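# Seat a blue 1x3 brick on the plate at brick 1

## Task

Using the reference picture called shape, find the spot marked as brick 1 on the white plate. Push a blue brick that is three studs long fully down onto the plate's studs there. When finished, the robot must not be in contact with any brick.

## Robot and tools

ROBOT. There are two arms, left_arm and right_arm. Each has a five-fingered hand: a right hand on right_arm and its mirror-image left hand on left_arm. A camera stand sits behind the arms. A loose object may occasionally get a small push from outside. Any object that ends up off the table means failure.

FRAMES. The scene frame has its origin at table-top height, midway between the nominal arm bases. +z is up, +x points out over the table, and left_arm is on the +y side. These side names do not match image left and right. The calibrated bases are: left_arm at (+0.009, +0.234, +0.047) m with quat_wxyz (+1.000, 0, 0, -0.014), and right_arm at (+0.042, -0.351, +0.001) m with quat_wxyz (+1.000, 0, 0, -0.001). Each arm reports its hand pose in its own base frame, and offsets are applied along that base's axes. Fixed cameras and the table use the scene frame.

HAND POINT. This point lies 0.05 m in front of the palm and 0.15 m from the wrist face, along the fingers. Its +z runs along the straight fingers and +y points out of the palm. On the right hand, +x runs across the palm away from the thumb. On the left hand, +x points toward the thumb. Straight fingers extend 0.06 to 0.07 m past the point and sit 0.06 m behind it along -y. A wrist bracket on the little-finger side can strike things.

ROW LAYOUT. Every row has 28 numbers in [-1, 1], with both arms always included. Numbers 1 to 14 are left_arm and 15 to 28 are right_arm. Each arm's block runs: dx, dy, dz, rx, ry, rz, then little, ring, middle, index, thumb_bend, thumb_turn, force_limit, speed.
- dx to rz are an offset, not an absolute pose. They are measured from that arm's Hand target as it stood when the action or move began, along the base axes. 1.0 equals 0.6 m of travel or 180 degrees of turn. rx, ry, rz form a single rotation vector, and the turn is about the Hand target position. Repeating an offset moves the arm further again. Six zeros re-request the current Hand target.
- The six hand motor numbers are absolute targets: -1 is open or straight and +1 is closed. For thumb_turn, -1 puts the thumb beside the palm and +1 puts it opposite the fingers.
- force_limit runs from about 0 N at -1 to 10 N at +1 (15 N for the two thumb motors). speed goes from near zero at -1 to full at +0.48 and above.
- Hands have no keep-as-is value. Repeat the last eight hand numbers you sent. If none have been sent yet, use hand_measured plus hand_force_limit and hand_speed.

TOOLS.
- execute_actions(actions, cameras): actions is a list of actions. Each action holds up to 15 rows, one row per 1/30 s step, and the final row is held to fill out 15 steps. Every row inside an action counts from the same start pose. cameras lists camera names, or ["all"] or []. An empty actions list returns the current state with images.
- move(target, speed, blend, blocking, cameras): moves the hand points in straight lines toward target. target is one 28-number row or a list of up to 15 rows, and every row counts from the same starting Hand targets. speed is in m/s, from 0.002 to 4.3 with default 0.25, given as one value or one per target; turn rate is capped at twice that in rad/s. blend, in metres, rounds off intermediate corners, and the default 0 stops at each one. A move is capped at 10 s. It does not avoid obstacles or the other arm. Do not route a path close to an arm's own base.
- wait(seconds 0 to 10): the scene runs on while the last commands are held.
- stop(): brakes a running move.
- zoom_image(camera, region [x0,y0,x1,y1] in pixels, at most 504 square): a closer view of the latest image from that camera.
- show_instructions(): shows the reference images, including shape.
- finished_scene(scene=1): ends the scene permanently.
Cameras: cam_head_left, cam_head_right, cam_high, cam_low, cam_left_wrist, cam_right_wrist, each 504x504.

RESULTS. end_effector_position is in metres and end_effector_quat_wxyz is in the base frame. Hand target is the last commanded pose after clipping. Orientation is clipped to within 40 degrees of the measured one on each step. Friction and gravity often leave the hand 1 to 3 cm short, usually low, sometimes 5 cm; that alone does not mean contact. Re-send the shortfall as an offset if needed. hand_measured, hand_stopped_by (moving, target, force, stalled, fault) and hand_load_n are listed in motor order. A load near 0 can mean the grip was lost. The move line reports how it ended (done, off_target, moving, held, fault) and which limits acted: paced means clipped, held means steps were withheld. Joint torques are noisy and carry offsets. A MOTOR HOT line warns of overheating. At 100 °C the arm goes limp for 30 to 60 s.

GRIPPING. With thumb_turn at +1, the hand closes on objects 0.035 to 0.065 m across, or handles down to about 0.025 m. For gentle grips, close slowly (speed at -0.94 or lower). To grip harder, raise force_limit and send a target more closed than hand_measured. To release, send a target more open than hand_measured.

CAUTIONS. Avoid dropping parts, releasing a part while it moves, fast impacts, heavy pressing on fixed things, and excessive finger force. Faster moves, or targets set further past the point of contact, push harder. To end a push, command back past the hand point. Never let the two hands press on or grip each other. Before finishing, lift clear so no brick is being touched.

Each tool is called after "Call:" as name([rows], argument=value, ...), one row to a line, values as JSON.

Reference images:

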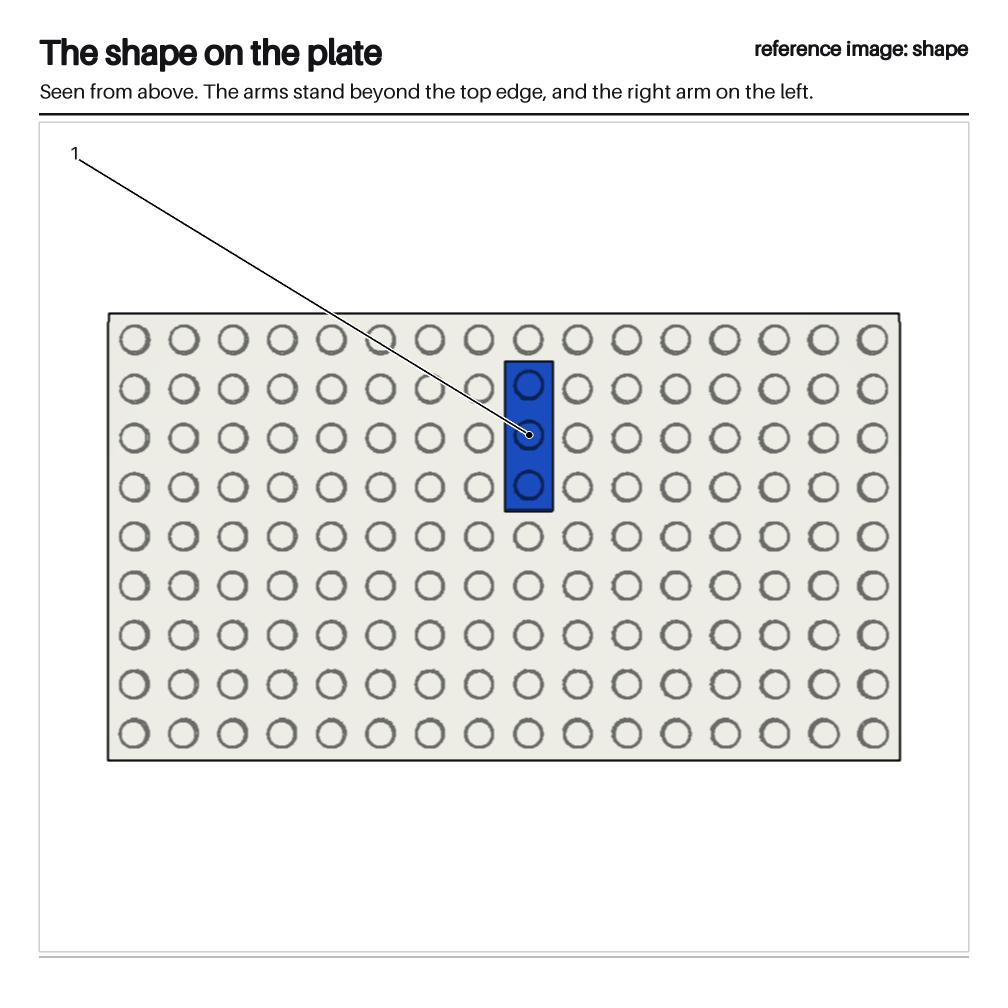

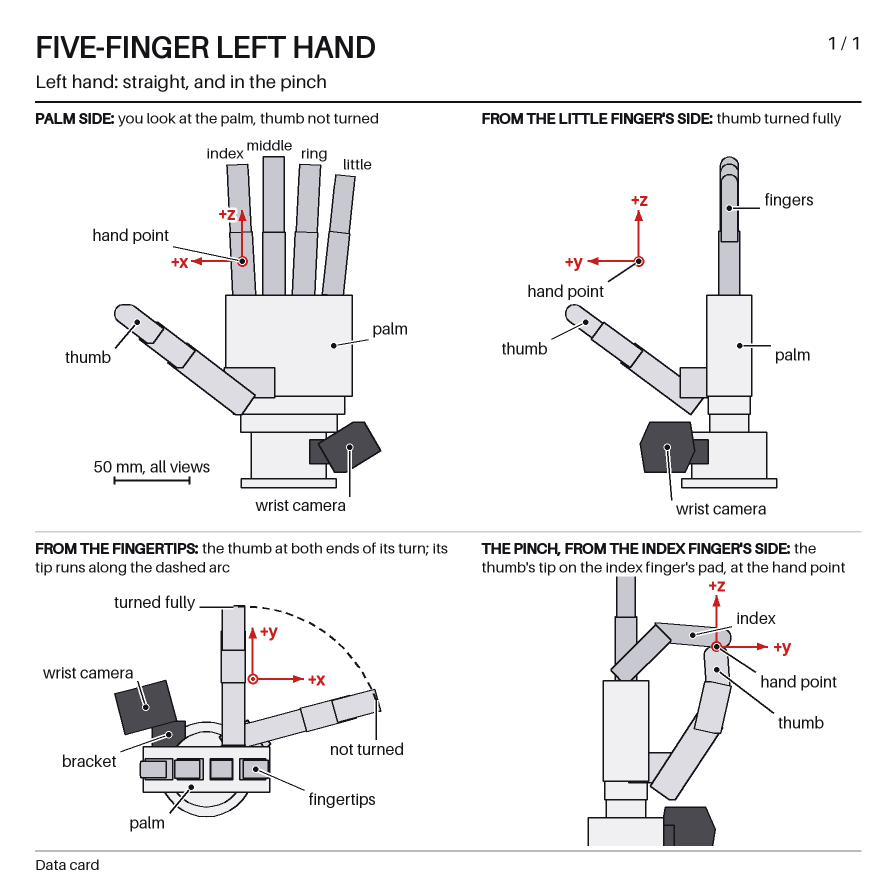

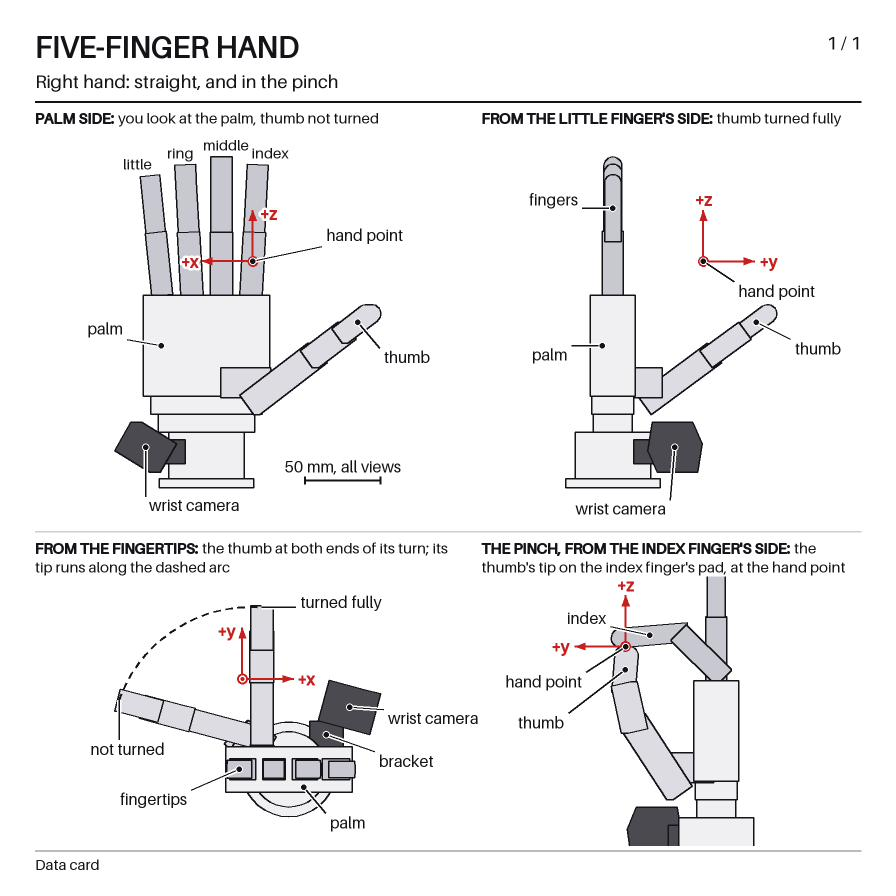

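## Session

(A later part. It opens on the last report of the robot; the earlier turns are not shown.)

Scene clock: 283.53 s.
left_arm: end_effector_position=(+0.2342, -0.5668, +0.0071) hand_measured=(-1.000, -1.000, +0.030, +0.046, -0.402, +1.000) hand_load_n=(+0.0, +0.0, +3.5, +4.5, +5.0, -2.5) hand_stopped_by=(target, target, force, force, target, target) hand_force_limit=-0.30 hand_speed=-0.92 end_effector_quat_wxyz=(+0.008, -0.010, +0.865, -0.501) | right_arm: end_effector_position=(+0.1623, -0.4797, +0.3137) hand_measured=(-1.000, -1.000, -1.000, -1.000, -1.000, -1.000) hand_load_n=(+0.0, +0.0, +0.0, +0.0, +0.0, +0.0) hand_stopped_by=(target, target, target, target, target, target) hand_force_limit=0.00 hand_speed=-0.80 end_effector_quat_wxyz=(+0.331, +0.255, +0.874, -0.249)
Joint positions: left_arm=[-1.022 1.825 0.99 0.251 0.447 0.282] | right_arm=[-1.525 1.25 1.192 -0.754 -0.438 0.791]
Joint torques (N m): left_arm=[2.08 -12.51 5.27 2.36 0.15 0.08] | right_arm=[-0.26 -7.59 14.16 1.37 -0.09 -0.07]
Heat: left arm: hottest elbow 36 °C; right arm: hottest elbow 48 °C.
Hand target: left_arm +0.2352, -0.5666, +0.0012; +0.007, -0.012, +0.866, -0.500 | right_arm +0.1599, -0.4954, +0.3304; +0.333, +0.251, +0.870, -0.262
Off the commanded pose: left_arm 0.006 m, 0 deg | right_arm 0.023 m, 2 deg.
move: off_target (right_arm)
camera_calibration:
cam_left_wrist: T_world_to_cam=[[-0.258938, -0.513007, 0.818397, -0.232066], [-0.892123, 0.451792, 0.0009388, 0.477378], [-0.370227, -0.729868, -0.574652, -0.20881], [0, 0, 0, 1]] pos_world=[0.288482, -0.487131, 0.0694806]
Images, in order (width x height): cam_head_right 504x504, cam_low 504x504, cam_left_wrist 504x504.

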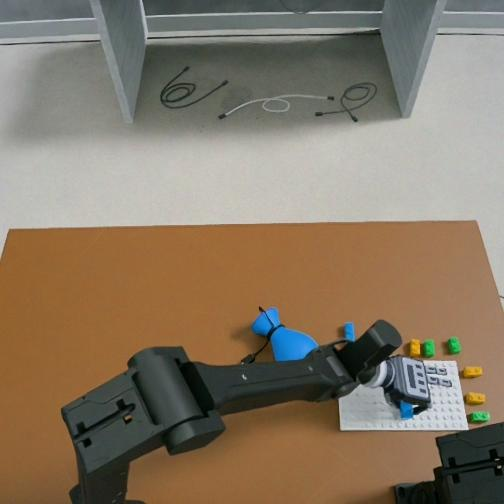

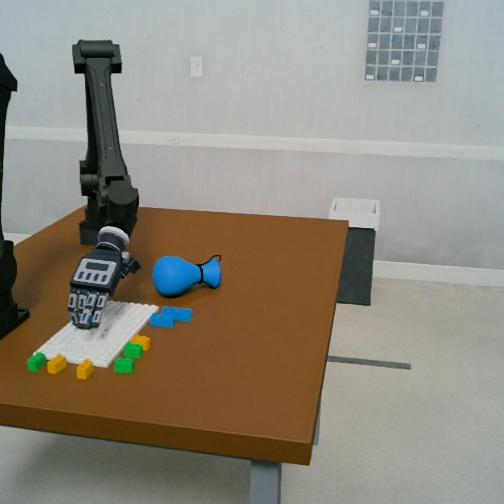

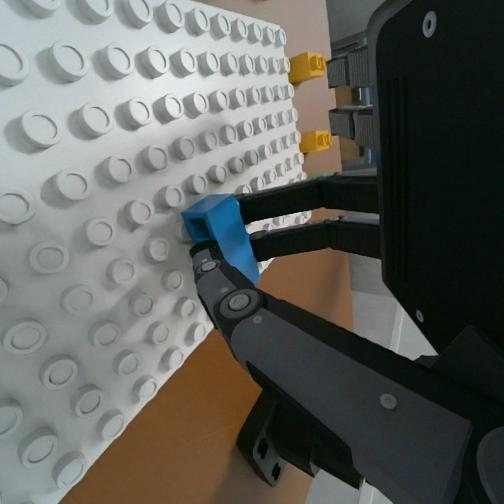

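Call:
move([
  [0.0,0.0,0.125,0,0,0,-1,-1,0.2,0.2,-0.4,1,-0.3,-0.92,0,0,0,0,0,0,-1,-1,-1,-1,-1,-1,0.0,-0.8],
  [0.3547,0.031,0.1333,0,0,0,-1,-1,0.2,0.2,-0.4,1,-0.3,-0.92,0,0,0,0,0,0,-1,-1,-1,-1,-1,-1,0.0,-0.8],
  [0.3547,0.031,-0.01,0,0,0,-1,-1,0.2,0.2,-0.4,1,-0.3,-0.92,0,0,0,0,0,0,-1,-1,-1,-1,-1,-1,0.0,-0.8],
], speed=[0.12, 0.2, 0.1], blend=[0.02, 0, 0], cameras=["cam_head_left", "cam_head_right", "cam_low", "cam_left_wrist"])

Call:
zoom_image(camera="cam_low", region=[130, 250, 250, 370])

Call:
zoom_image(camera="cam_head_right", region=[325, 280, 445, 400])

Scene clock: 290.80 s.
left_arm: end_effector_position=(+0.4444, -0.5482, +0.0077) hand_measured=(-1.000, -1.000, +0.030, +0.046, -0.402, +1.000) hand_load_n=(+0.0, -0.5, +3.5, +4.5, +5.0, -2.5) hand_stopped_by=(target, target, force, force, target, target) hand_force_limit=-0.30 hand_speed=-0.92 end_effector_quat_wxyz=(+0.004, -0.017, +0.866, -0.500) | right_arm: end_effector_position=(+0.1623, -0.4797, +0.3137) hand_measured=(-1.000, -1.000, -1.000, -1.000, -1.000, -1.000) hand_load_n=(+0.0, +0.0, +0.0, +0.0, +0.0, +0.0) hand_stopped_by=(target, target, target, target, target, target) hand_force_limit=0.00 hand_speed=-0.80 end_effector_quat_wxyz=(+0.331, +0.255, +0.874, -0.249)
Joint positions: left_arm=[-0.713 2.065 1.429 -0.072 0.693 0.489] | right_arm=[-1.525 1.25 1.192 -0.754 -0.438 0.791]
Joint torques (N m): left_arm=[2.14 -15.91 6.15 2.59 0.42 0.2] | right_arm=[-0.44 -7.65 14.15 1.37 -0.09 -0.08]
Heat: left arm: hottest elbow 36 °C; right arm: hottest elbow 48 °C.
Hand target: left_arm +0.4480, -0.5480, -0.0045; +0.007, -0.012, +0.866, -0.500 | right_arm +0.1599, -0.4954, +0.3304; +0.333, +0.251, +0.870, -0.262
Off the commanded pose: left_arm 0.013 m, 1 deg | right_arm 0.023 m, 2 deg.
move: off_target (left_arm, right_arm)
camera_calibration:
cam_left_wrist: T_world_to_cam=[[-0.244855, -0.51761, 0.819833, -0.177406], [-0.895362, 0.445131, 0.0136254, 0.654123], [-0.371986, -0.730711, -0.57244, -0.116785], [0, 0, 0, 1]] pos_world=[0.498796, -0.468333, 0.0696788]
Images, in order (width x height): cam_head_left 504x504, cam_head_right 504x504, cam_low 504x504, cam_left_wrist 504x504.

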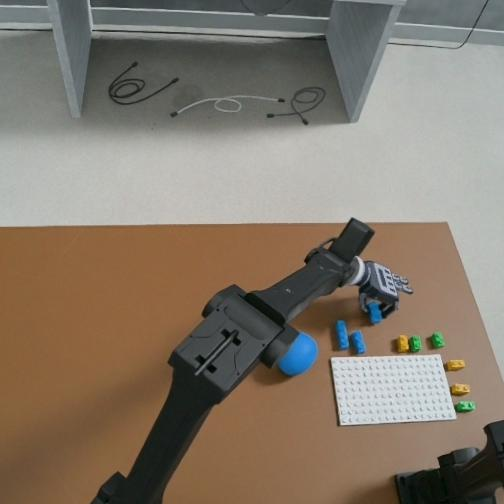

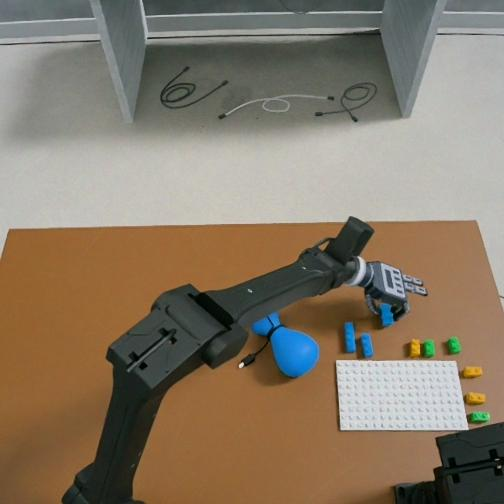

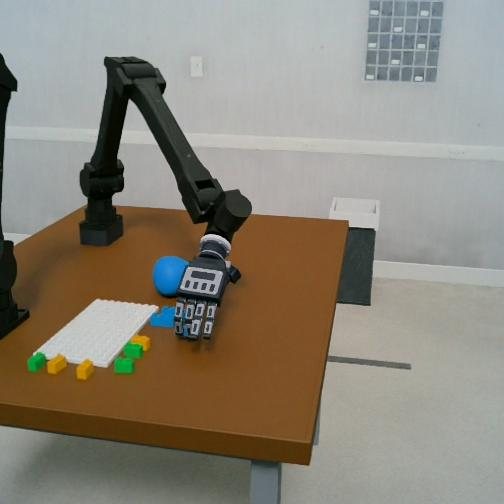

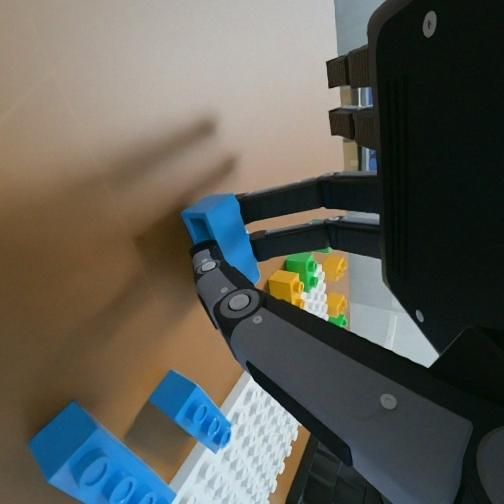

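Scaled by 4.200 from the camera's 504x504 image, which has a finer 720x720 frame.

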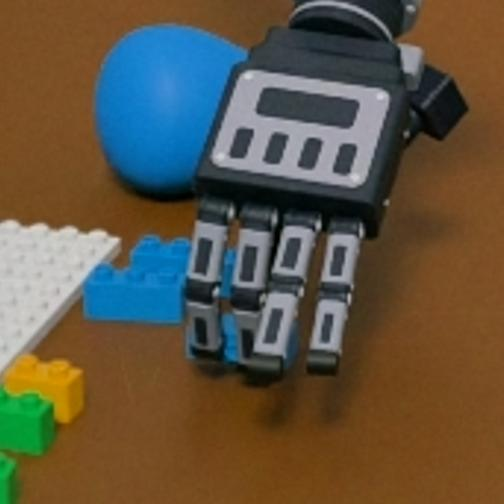

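Scaled by 4.200 from the camera's 504x504 image, which has a finer 720x720 frame.

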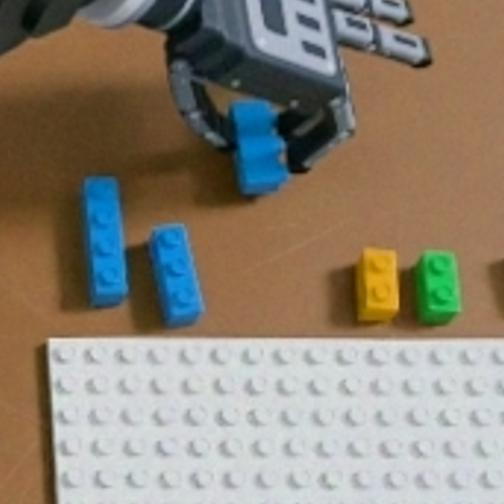

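Call:
move(target=[0.0,0.0,-0.0175,0,0,0,-1,-1,0.2,0.2,-0.4,1,-0.3,-0.92,0,0,0,0,0,0,-1,-1,-1,-1,-1,-1,0.0,-0.8], speed=0.05, cameras=["cam_head_left", "cam_head_right", "cam_low", "cam_left_wrist"])

Call:
zoom_image(camera="cam_low", region=[150, 270, 230, 350])

Call:
zoom_image(camera="cam_left_wrist", region=[100, 120, 300, 320])

Scene clock: 293.03 s.
left_arm: end_effector_position=(+0.4463, -0.5499, +0.0018) hand_measured=(-1.000, -1.000, +0.030, +0.046, -0.402, +1.000) hand_load_n=(+0.0, +0.0, +3.5, +4.5, +5.0, -2.5) hand_stopped_by=(target, target, force, force, target, target) hand_force_limit=-0.30 hand_speed=-0.92 end_effector_quat_wxyz=(+0.007, -0.015, +0.865, -0.502) | right_arm: end_effector_position=(+0.1623, -0.4797, +0.3137) hand_measured=(-1.000, -1.000, -1.000, -1.000, -1.000, -1.000) hand_load_n=(+0.0, +0.0, +0.0, +0.0, +0.0, +0.0) hand_stopped_by=(target, target, target, target, target, target) hand_force_limit=0.00 hand_speed=-0.80 end_effector_quat_wxyz=(+0.331, +0.255, +0.874, -0.249)
Joint positions: left_arm=[-0.713 2.077 1.429 -0.052 0.693 0.489] | right_arm=[-1.525 1.25 1.192 -0.754 -0.438 0.791]
Joint torques (N m): left_arm=[2.32 -15.79 5.75 2.59 0.44 0.2] | right_arm=[-0.38 -7.47 14.16 1.33 -0.1 -0.06]
Heat: left arm: hottest elbow 36 °C; right arm: hottest elbow 48 °C.
Hand target: left_arm +0.4480, -0.5479, -0.0152; +0.007, -0.012, +0.866, -0.500 | right_arm +0.1599, -0.4954, +0.3304; +0.333, +0.251, +0.870, -0.262
Off the commanded pose: left_arm 0.017 m, 0 deg | right_arm 0.023 m, 2 deg.
move: off_target (left_arm, right_arm)
camera_calibration:
cam_left_wrist: T_world_to_cam=[[-0.249741, -0.513306, 0.821064, -0.168406], [-0.895436, 0.445151, 0.00593405, 0.656655], [-0.368544, -0.733728, -0.570805, -0.123852], [0, 0, 0, 1]] pos_world=[0.50029, -0.469628, 0.0636805]
Images, in order (width x height): cam_head_left 504x504, cam_head_right 504x504, cam_low 504x504, cam_left_wrist 504x504.

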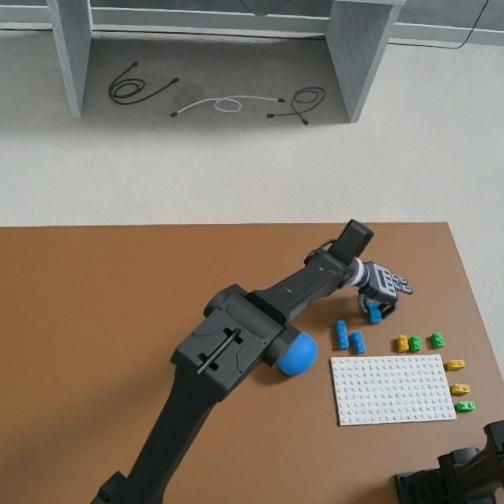

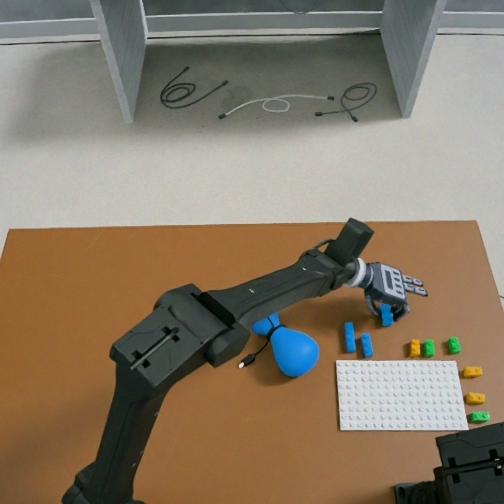

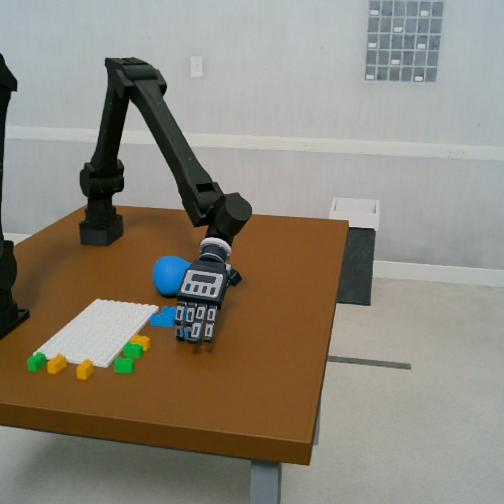

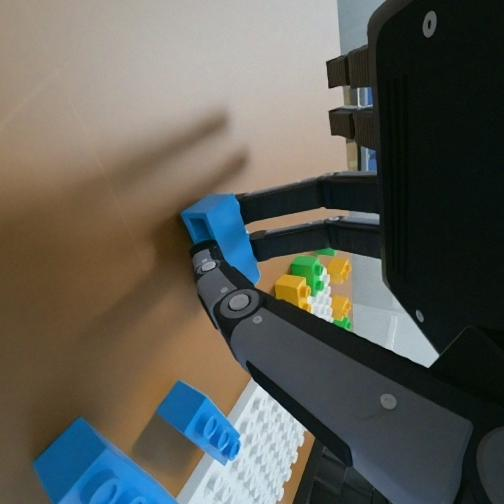

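Scaled by 6.300 from the camera's 504x504 image, which has a finer 720x720 frame.

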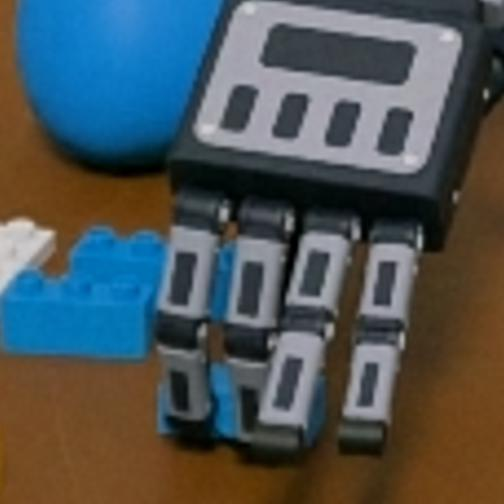

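Scaled by 2.520 from the camera's 504x504 image, which has a finer 720x720 frame.

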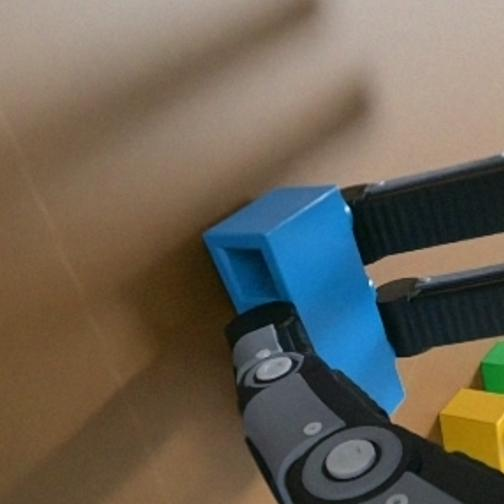

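Call:
move([
  [0.0,0.0,0.012,0,0,0,-1,-1,-0.2,-0.2,-0.4,1,-0.3,-0.7,0,0,0,0,0,0,-1,-1,-1,-1,-1,-1,0.0,-0.8],
  [0.002,0.014,0.04,0,0,0,-1,-1,-0.2,-0.2,-0.4,1,-0.3,-0.7,0,0,0,0,0,0,-1,-1,-1,-1,-1,-1,0.0,-0.8],
  [-0.02,0.02,0.14,0,0,0,-1,-1,-0.2,-0.2,-0.4,1,-0.3,-0.7,0,0,0,0,0,0,-1,-1,-1,-1,-1,-1,0.0,-0.8],
], speed=0.1, blend=[0, 0.01, 0], cameras=["cam_head_left", "cam_head_right", "cam_low", "cam_left_wrist"])

Call:
zoom_image(camera="cam_low", region=[130, 270, 230, 370])

Call:
zoom_image(camera="cam_head_right", region=[325, 280, 445, 400])

Call:
zoom_image(camera="cam_head_left", region=[325, 280, 445, 400])

Scene clock: 296.67 s.
left_arm: end_effector_position=(+0.4338, -0.5399, +0.0664) hand_measured=(-1.000, -1.000, -0.200, -0.200, -0.400, +1.000) hand_load_n=(+0.0, -0.5, +0.0, +0.0, +0.0, +0.0) hand_stopped_by=(target, target, target, target, target, target) hand_force_limit=-0.30 hand_speed=-0.70 end_effector_quat_wxyz=(+0.005, -0.013, +0.864, -0.503) | right_arm: end_effector_position=(+0.1623, -0.4797, +0.3137) hand_measured=(-1.000, -1.000, -1.000, -1.000, -1.000, -1.000) hand_load_n=(+0.0, +0.0, -0.5, +0.0, +0.0, +0.0) hand_stopped_by=(target, target, target, target, target, target) hand_force_limit=0.00 hand_speed=-0.80 end_effector_quat_wxyz=(+0.331, +0.255, +0.874, -0.249)
Joint positions: left_arm=[-0.713 1.951 1.418 -0.169 0.699 0.494] | right_arm=[-1.525 1.25 1.192 -0.754 -0.438 0.791]
Joint torques (N m): left_arm=[2.37 -17.2 6.63 1.28 0.24 0.18] | right_arm=[-0.5 -7.53 14.15 1.36 -0.1 -0.08]
Heat: left arm: hottest elbow 36 °C; right arm: hottest elbow 48 °C.
Hand target: left_arm +0.4359, -0.5358, +0.0686; +0.007, -0.012, +0.866, -0.500 | right_arm +0.1599, -0.4954, +0.3304; +0.333, +0.251, +0.870, -0.262
Off the commanded pose: left_arm 0.005 m, 0 deg | right_arm 0.023 m, 2 deg.
move: off_target (right_arm); blend cut to 0.0094 m at target 2
camera_calibration:
cam_left_wrist: T_world_to_cam=[[-0.252596, -0.510839, 0.821729, -0.216965], [-0.892339, 0.451323, 0.0062696, 0.642626], [-0.374068, -0.731677, -0.569844, -0.0808585], [0, 0, 0, 1]] pos_world=[0.488389, -0.460028, 0.128181]
Images, in order (width x height): cam_head_left 504x504, cam_head_right 504x504, cam_low 504x504, cam_left_wrist 504x504.

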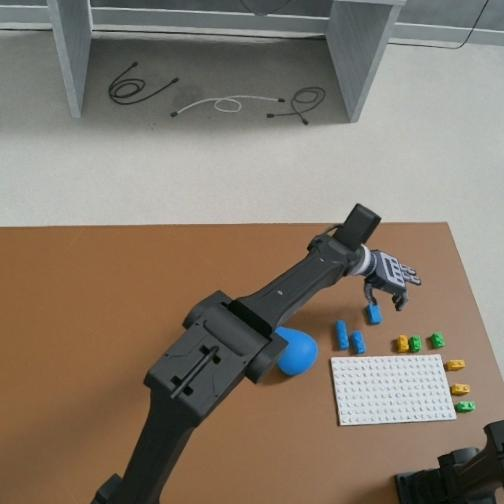

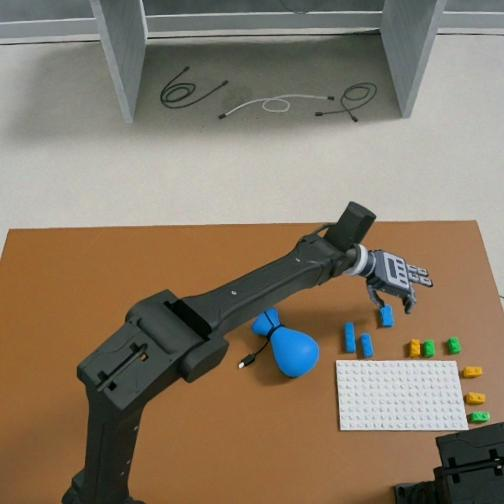

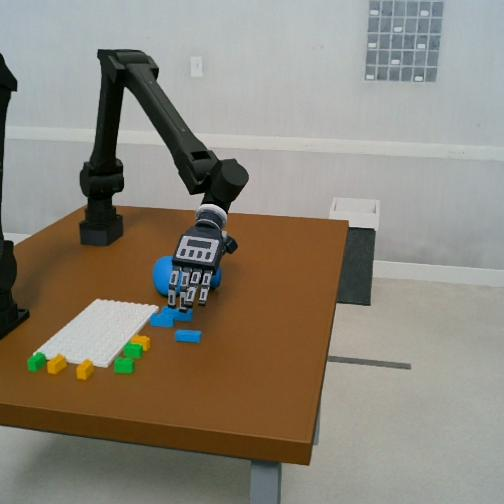

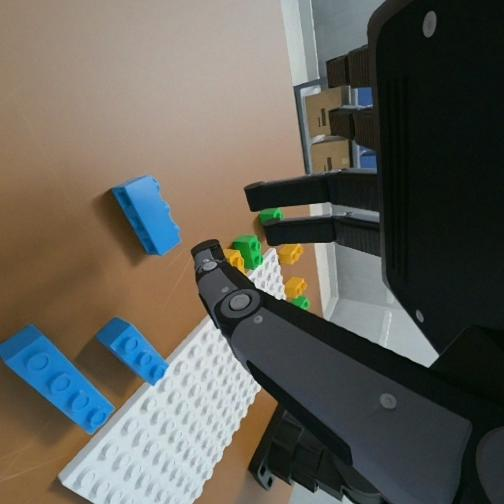

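Scaled by 5.040 from the camera's 504x504 image, which has a finer 720x720 frame.

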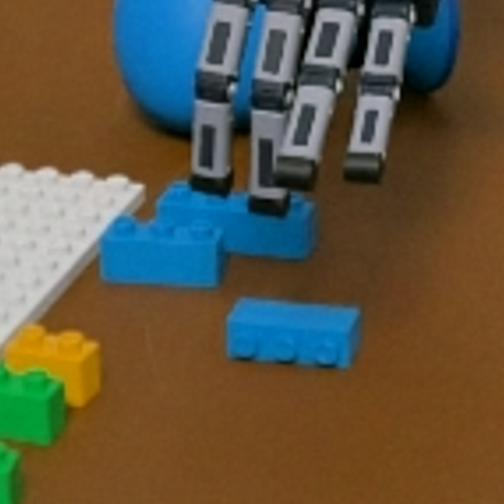

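Scaled by 4.200 from the camera's 504x504 image, which has a finer 720x720 frame.

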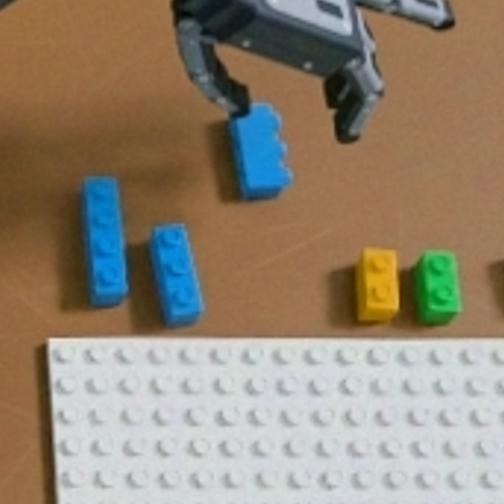

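Scaled by 4.200 from the camera's 504x504 image, which has a finer 720x720 frame.

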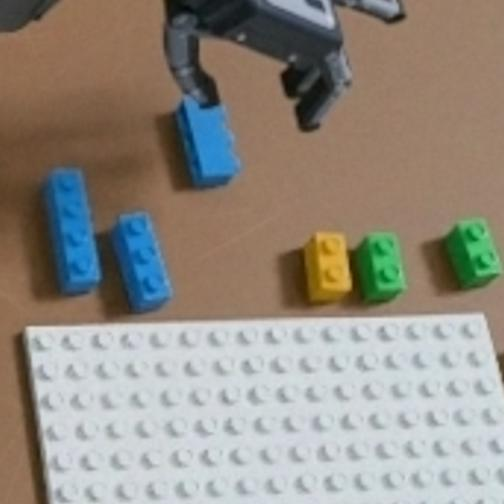

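Call:
zoom_image(camera="cam_left_wrist", region=[0, 300, 200, 500])

Call:
zoom_image(camera="cam_head_right", region=[335, 310, 395, 370])

Call:
zoom_image(camera="cam_head_left", region=[328, 312, 388, 372])

Scaled by 2.520 from the camera's 504x504 image, which has a finer 720x720 frame.

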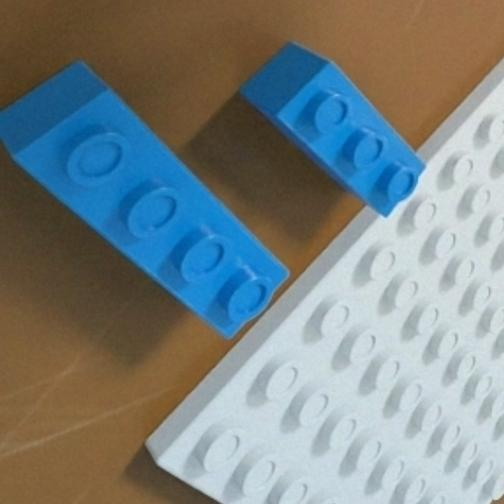

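Scaled by 8.400 from the camera's 504x504 image, which has a finer 720x720 frame.

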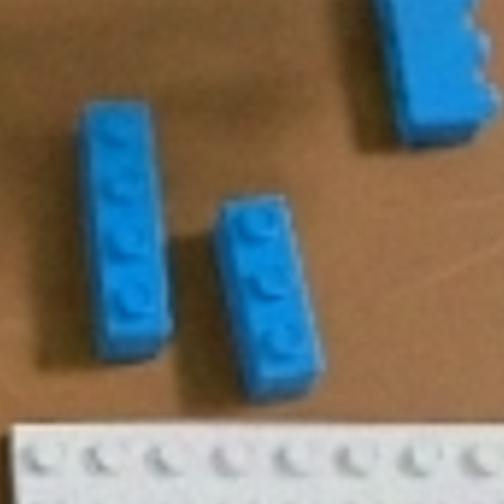

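Scaled by 8.400 from the camera's 504x504 image, which has a finer 720x720 frame.

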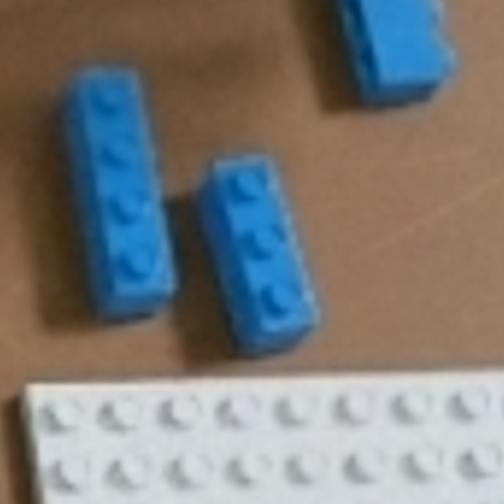

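Call:
move([
  [-0.1027,0.0583,0.0357,0,0,0.0278,-1,-1,-0.2,-0.2,-0.4,1,-0.3,-0.7,0,0,0,0,0,0,-1,-1,-1,-1,-1,-1,0.0,-0.8],
  [-0.1027,0.0583,-0.0893,0,0,0.0278,-1,-1,-0.2,-0.2,-0.4,1,-0.3,-0.7,0,0,0,0,0,0,-1,-1,-1,-1,-1,-1,0.0,-0.8],
], speed=0.1, cameras=["cam_head_left", "cam_head_right", "cam_low", "cam_left_wrist"])

Call:
zoom_image(camera="cam_left_wrist", region=[100, 120, 300, 320])

Call:
zoom_image(camera="cam_head_right", region=[335, 300, 405, 370])

Call:
zoom_image(camera="cam_head_left", region=[328, 302, 398, 372])

Scene clock: 308.53 s.
left_arm: end_effector_position=(+0.3800, -0.4936, +0.0236) hand_measured=(-1.000, -1.000, -0.200, -0.200, -0.400, +1.000) hand_load_n=(+0.0, +0.0, +0.0, +0.0, +0.0, +0.0) hand_stopped_by=(target, target, target, target, target, target) hand_force_limit=-0.30 hand_speed=-0.70 end_effector_quat_wxyz=(+0.034, -0.049, +0.865, -0.499) | right_arm: end_effector_position=(+0.1623, -0.4797, +0.3137) hand_measured=(-1.000, -1.000, -1.000, -1.000, -1.000, -1.000) hand_load_n=(+0.0, +0.0, +0.0, +0.0, +0.0, +0.0) hand_stopped_by=(target, target, target, target, target, target) hand_force_limit=0.00 hand_speed=-0.80 end_effector_quat_wxyz=(+0.331, +0.255, +0.874, -0.249)
Joint positions: left_arm=[-0.731 1.842 1.096 0.093 0.604 0.421] | right_arm=[-1.525 1.25 1.192 -0.754 -0.438 0.791]
Joint torques (N m): left_arm=[1.03 -12.63 5.76 2.73 0.08 -0.04] | right_arm=[-0.15 -7.53 14.16 1.37 -0.1 -0.07]
Heat: left arm: hottest elbow 36 °C; right arm: hottest elbow 49 °C.
Hand target: left_arm +0.3745, -0.5009, +0.0153; +0.029, -0.050, +0.864, -0.499 | right_arm +0.1599, -0.4954, +0.3304; +0.333, +0.251, +0.870, -0.262
Off the commanded pose: left_arm 0.013 m, 1 deg | right_arm 0.023 m, 2 deg.
move: off_target (left_arm, right_arm)
camera_calibration:
cam_left_wrist: T_world_to_cam=[[-0.216195, -0.538004, 0.814746, -0.198748], [-0.930192, 0.367047, -0.0044548, 0.547052], [-0.296653, -0.758833, -0.579801, -0.13416], [0, 0, 0, 1]] pos_world=[0.426096, -0.409526, 0.0865805]
Images, in order (width x height): cam_head_left 504x504, cam_head_right 504x504, cam_low 504x504, cam_left_wrist 504x504.

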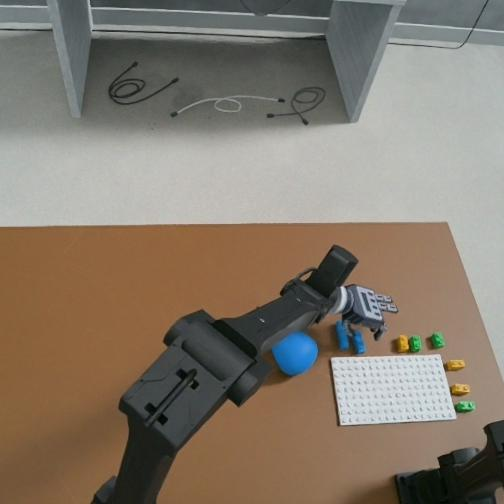

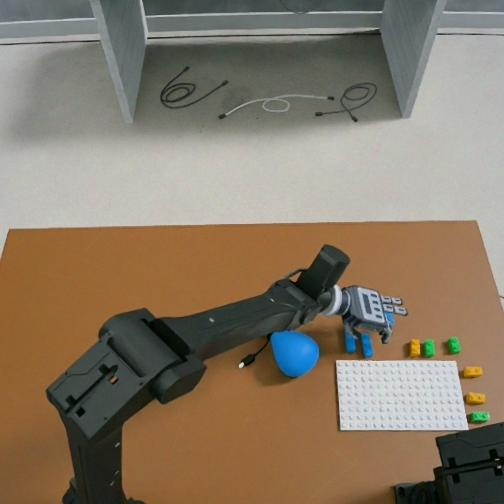

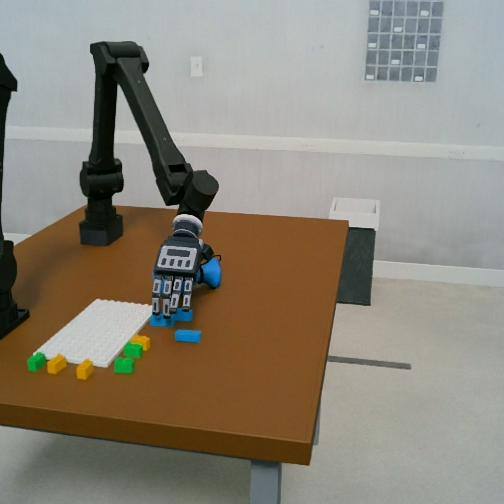

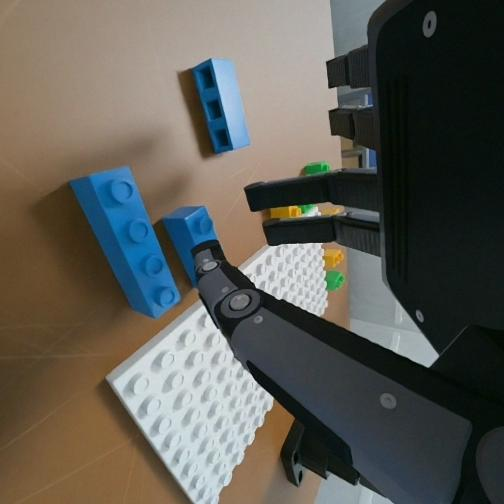

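Scaled by 2.520 from the camera's 504x504 image, which has a finer 720x720 frame.

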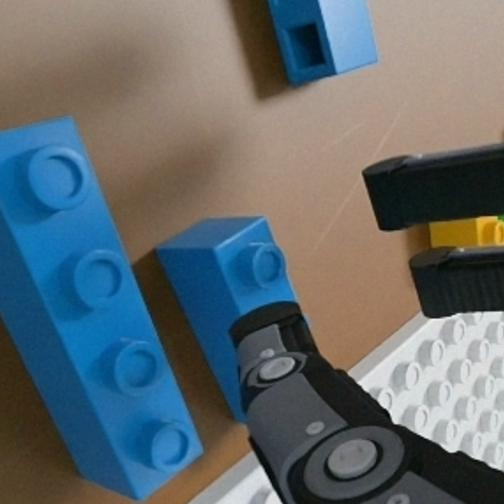

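Scaled by 7.200 from the camera's 504x504 image, which has a finer 720x720 frame.

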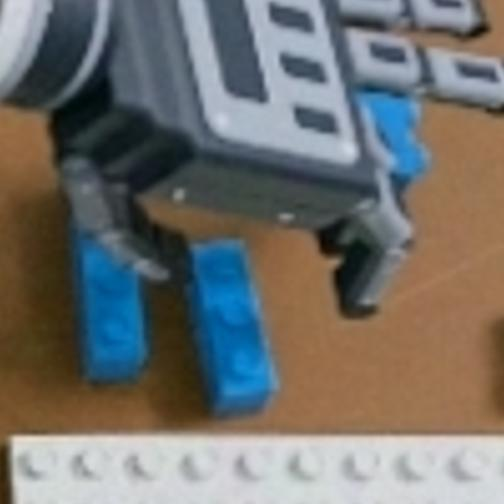

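Scaled by 7.200 from the camera's 504x504 image, which has a finer 720x720 frame.

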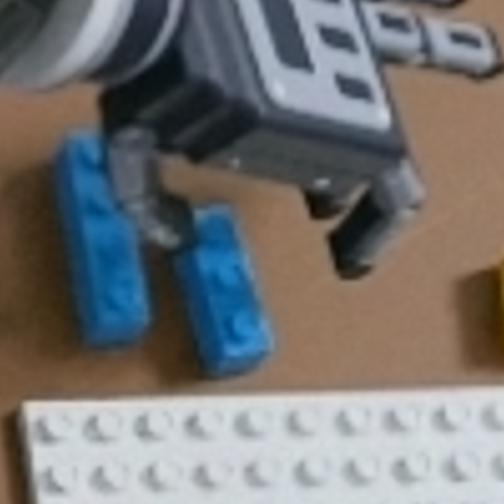

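Call:
move([
  [0.02,0.0,0.09,0,0,0,-1,-1,-0.2,-0.2,-0.4,1,-0.3,-0.7,0,0,0,0,0,0,-1,-1,-1,-1,-1,-1,0.0,-0.8],
  [0.0758,-0.0485,0.1167,0,0,0,-1,-1,-0.2,-0.2,-0.4,1,-0.3,-0.7,0,0,0,0,0,0,-1,-1,-1,-1,-1,-1,0.0,-0.8],
  [-0.0017,-0.0142,0.1245,0,0,0,-1,-1,-0.2,-0.2,-0.4,1,-0.3,-0.7,0,0,0,0,0,0,-1,-1,-1,-1,-1,-1,0.0,-0.8],
  [-0.0017,-0.0142,0.0,0,0,0,-1,-1,-0.2,-0.2,-0.4,1,-0.3,-0.7,0,0,0,0,0,0,-1,-1,-1,-1,-1,-1,0.0,-0.8],
], speed=0.12, blend=[0.02, 0.01, 0, 0], cameras=["cam_head_left", "cam_head_right", "cam_low", "cam_left_wrist"])

Call:
zoom_image(camera="cam_left_wrist", region=[100, 120, 300, 320])

Call:
zoom_image(camera="cam_head_right", region=[335, 300, 405, 370])

Call:
zoom_image(camera="cam_head_left", region=[328, 302, 398, 372])

Scene clock: 313.87 s.
left_arm: end_effector_position=(+0.3791, -0.5011, +0.0219) hand_measured=(-1.000, -1.000, -0.200, -0.200, -0.400, +1.000) hand_load_n=(+0.0, +0.0, +0.0, +0.0, +0.0, +0.0) hand_stopped_by=(target, target, target, target, target, target) hand_force_limit=-0.30 hand_speed=-0.70 end_effector_quat_wxyz=(+0.034, -0.050, +0.865, -0.498) | right_arm: end_effector_position=(+0.1623, -0.4797, +0.3137) hand_measured=(-1.000, -1.000, -1.000, -1.000, -1.000, -1.000) hand_load_n=(+0.0, +0.0, +0.0, +0.0, +0.0, +0.0) hand_stopped_by=(target, target, target, target, target, target) hand_force_limit=0.00 hand_speed=-0.80 end_effector_quat_wxyz=(+0.331, +0.255, +0.874, -0.249)
Joint positions: left_arm=[-0.743 1.853 1.11 0.093 0.593 0.412] | right_arm=[-1.525 1.25 1.192 -0.754 -0.438 0.791]
Joint torques (N m): left_arm=[0.44 -12.98 5.83 2.74 0.11 -0.07] | right_arm=[-0.32 -7.53 14.15 1.39 -0.08 -0.07]
Heat: left arm: hottest elbow 36 °C; right arm: hottest elbow 49 °C.
Hand target: left_arm +0.3735, -0.5094, +0.0152; +0.029, -0.050, +0.865, -0.499 | right_arm +0.1599, -0.4954, +0.3304; +0.333, +0.251, +0.870, -0.262
Off the commanded pose: left_arm 0.012 m, 1 deg | right_arm 0.023 m, 2 deg.
move: off_target (left_arm, right_arm)
camera_calibration:
cam_left_wrist: T_world_to_cam=[[-0.213444, -0.540377, 0.8139, -0.203843], [-0.930742, 0.365675, -0.00130086, 0.548357], [-0.29692, -0.757809, -0.581003, -0.140346], [0, 0, 0, 1]] pos_world=[0.425198, -0.417028, 0.0850797]
Images, in order (width x height): cam_head_left 504x504, cam_head_right 504x504, cam_low 504x504, cam_left_wrist 504x504.

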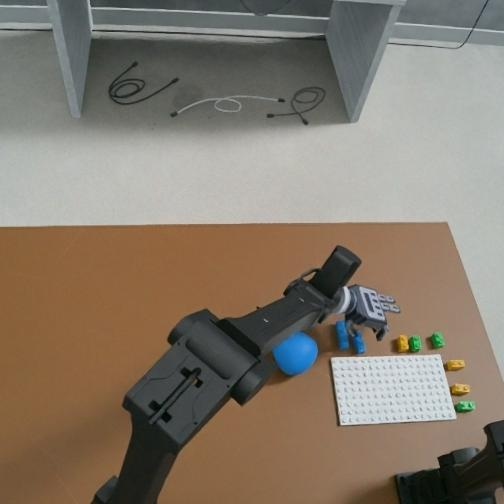

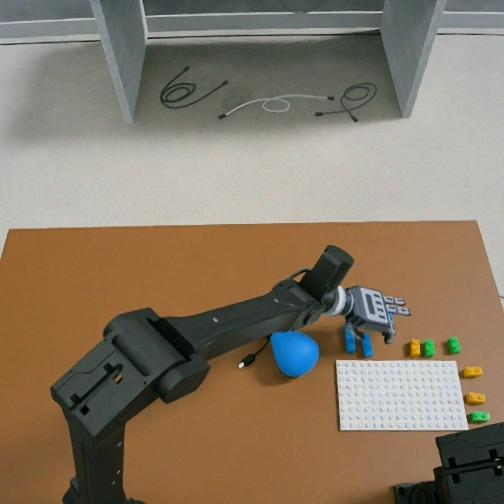

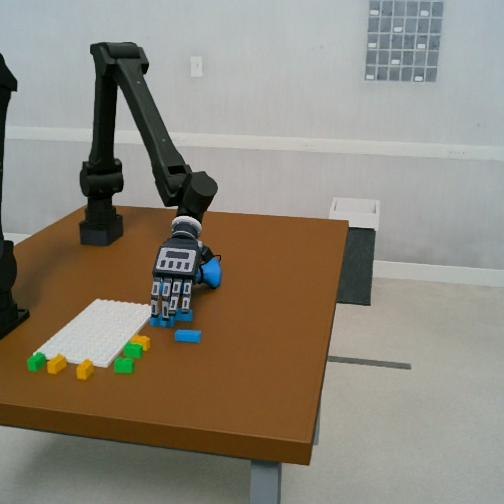

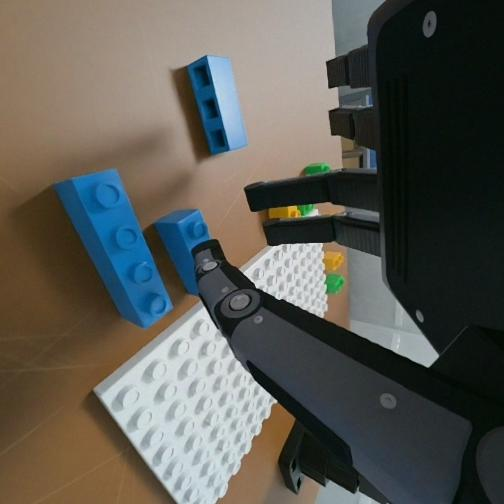

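Scaled by 2.520 from the camera's 504x504 image, which has a finer 720x720 frame.

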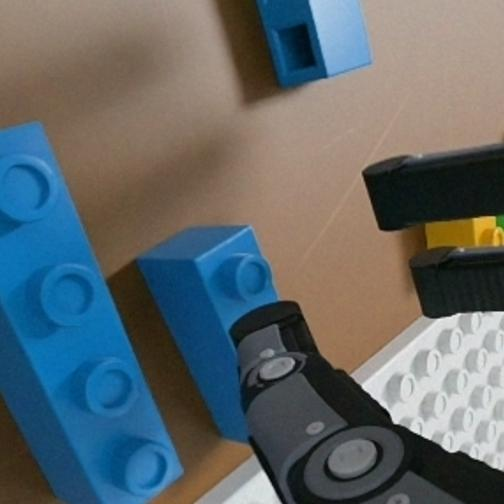

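Scaled by 7.200 from the camera's 504x504 image, which has a finer 720x720 frame.

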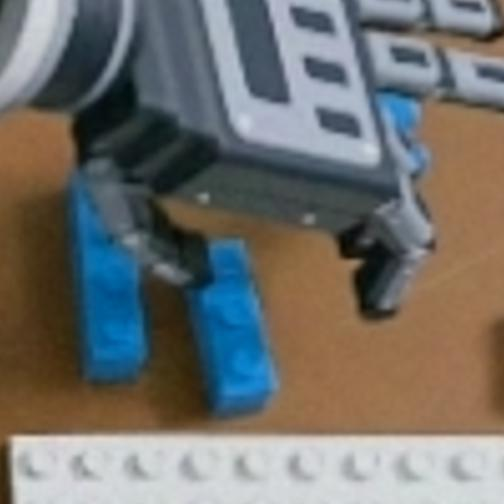

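Scaled by 7.200 from the camera's 504x504 image, which has a finer 720x720 frame.

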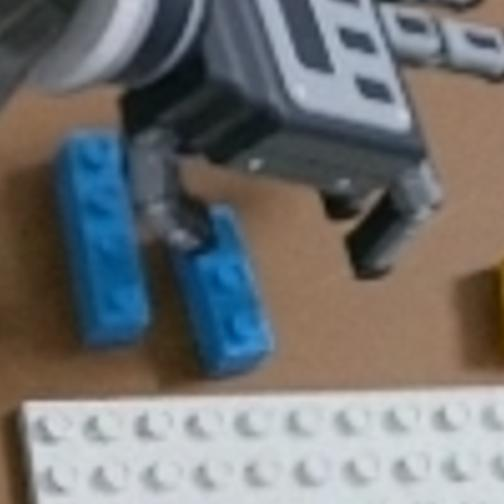

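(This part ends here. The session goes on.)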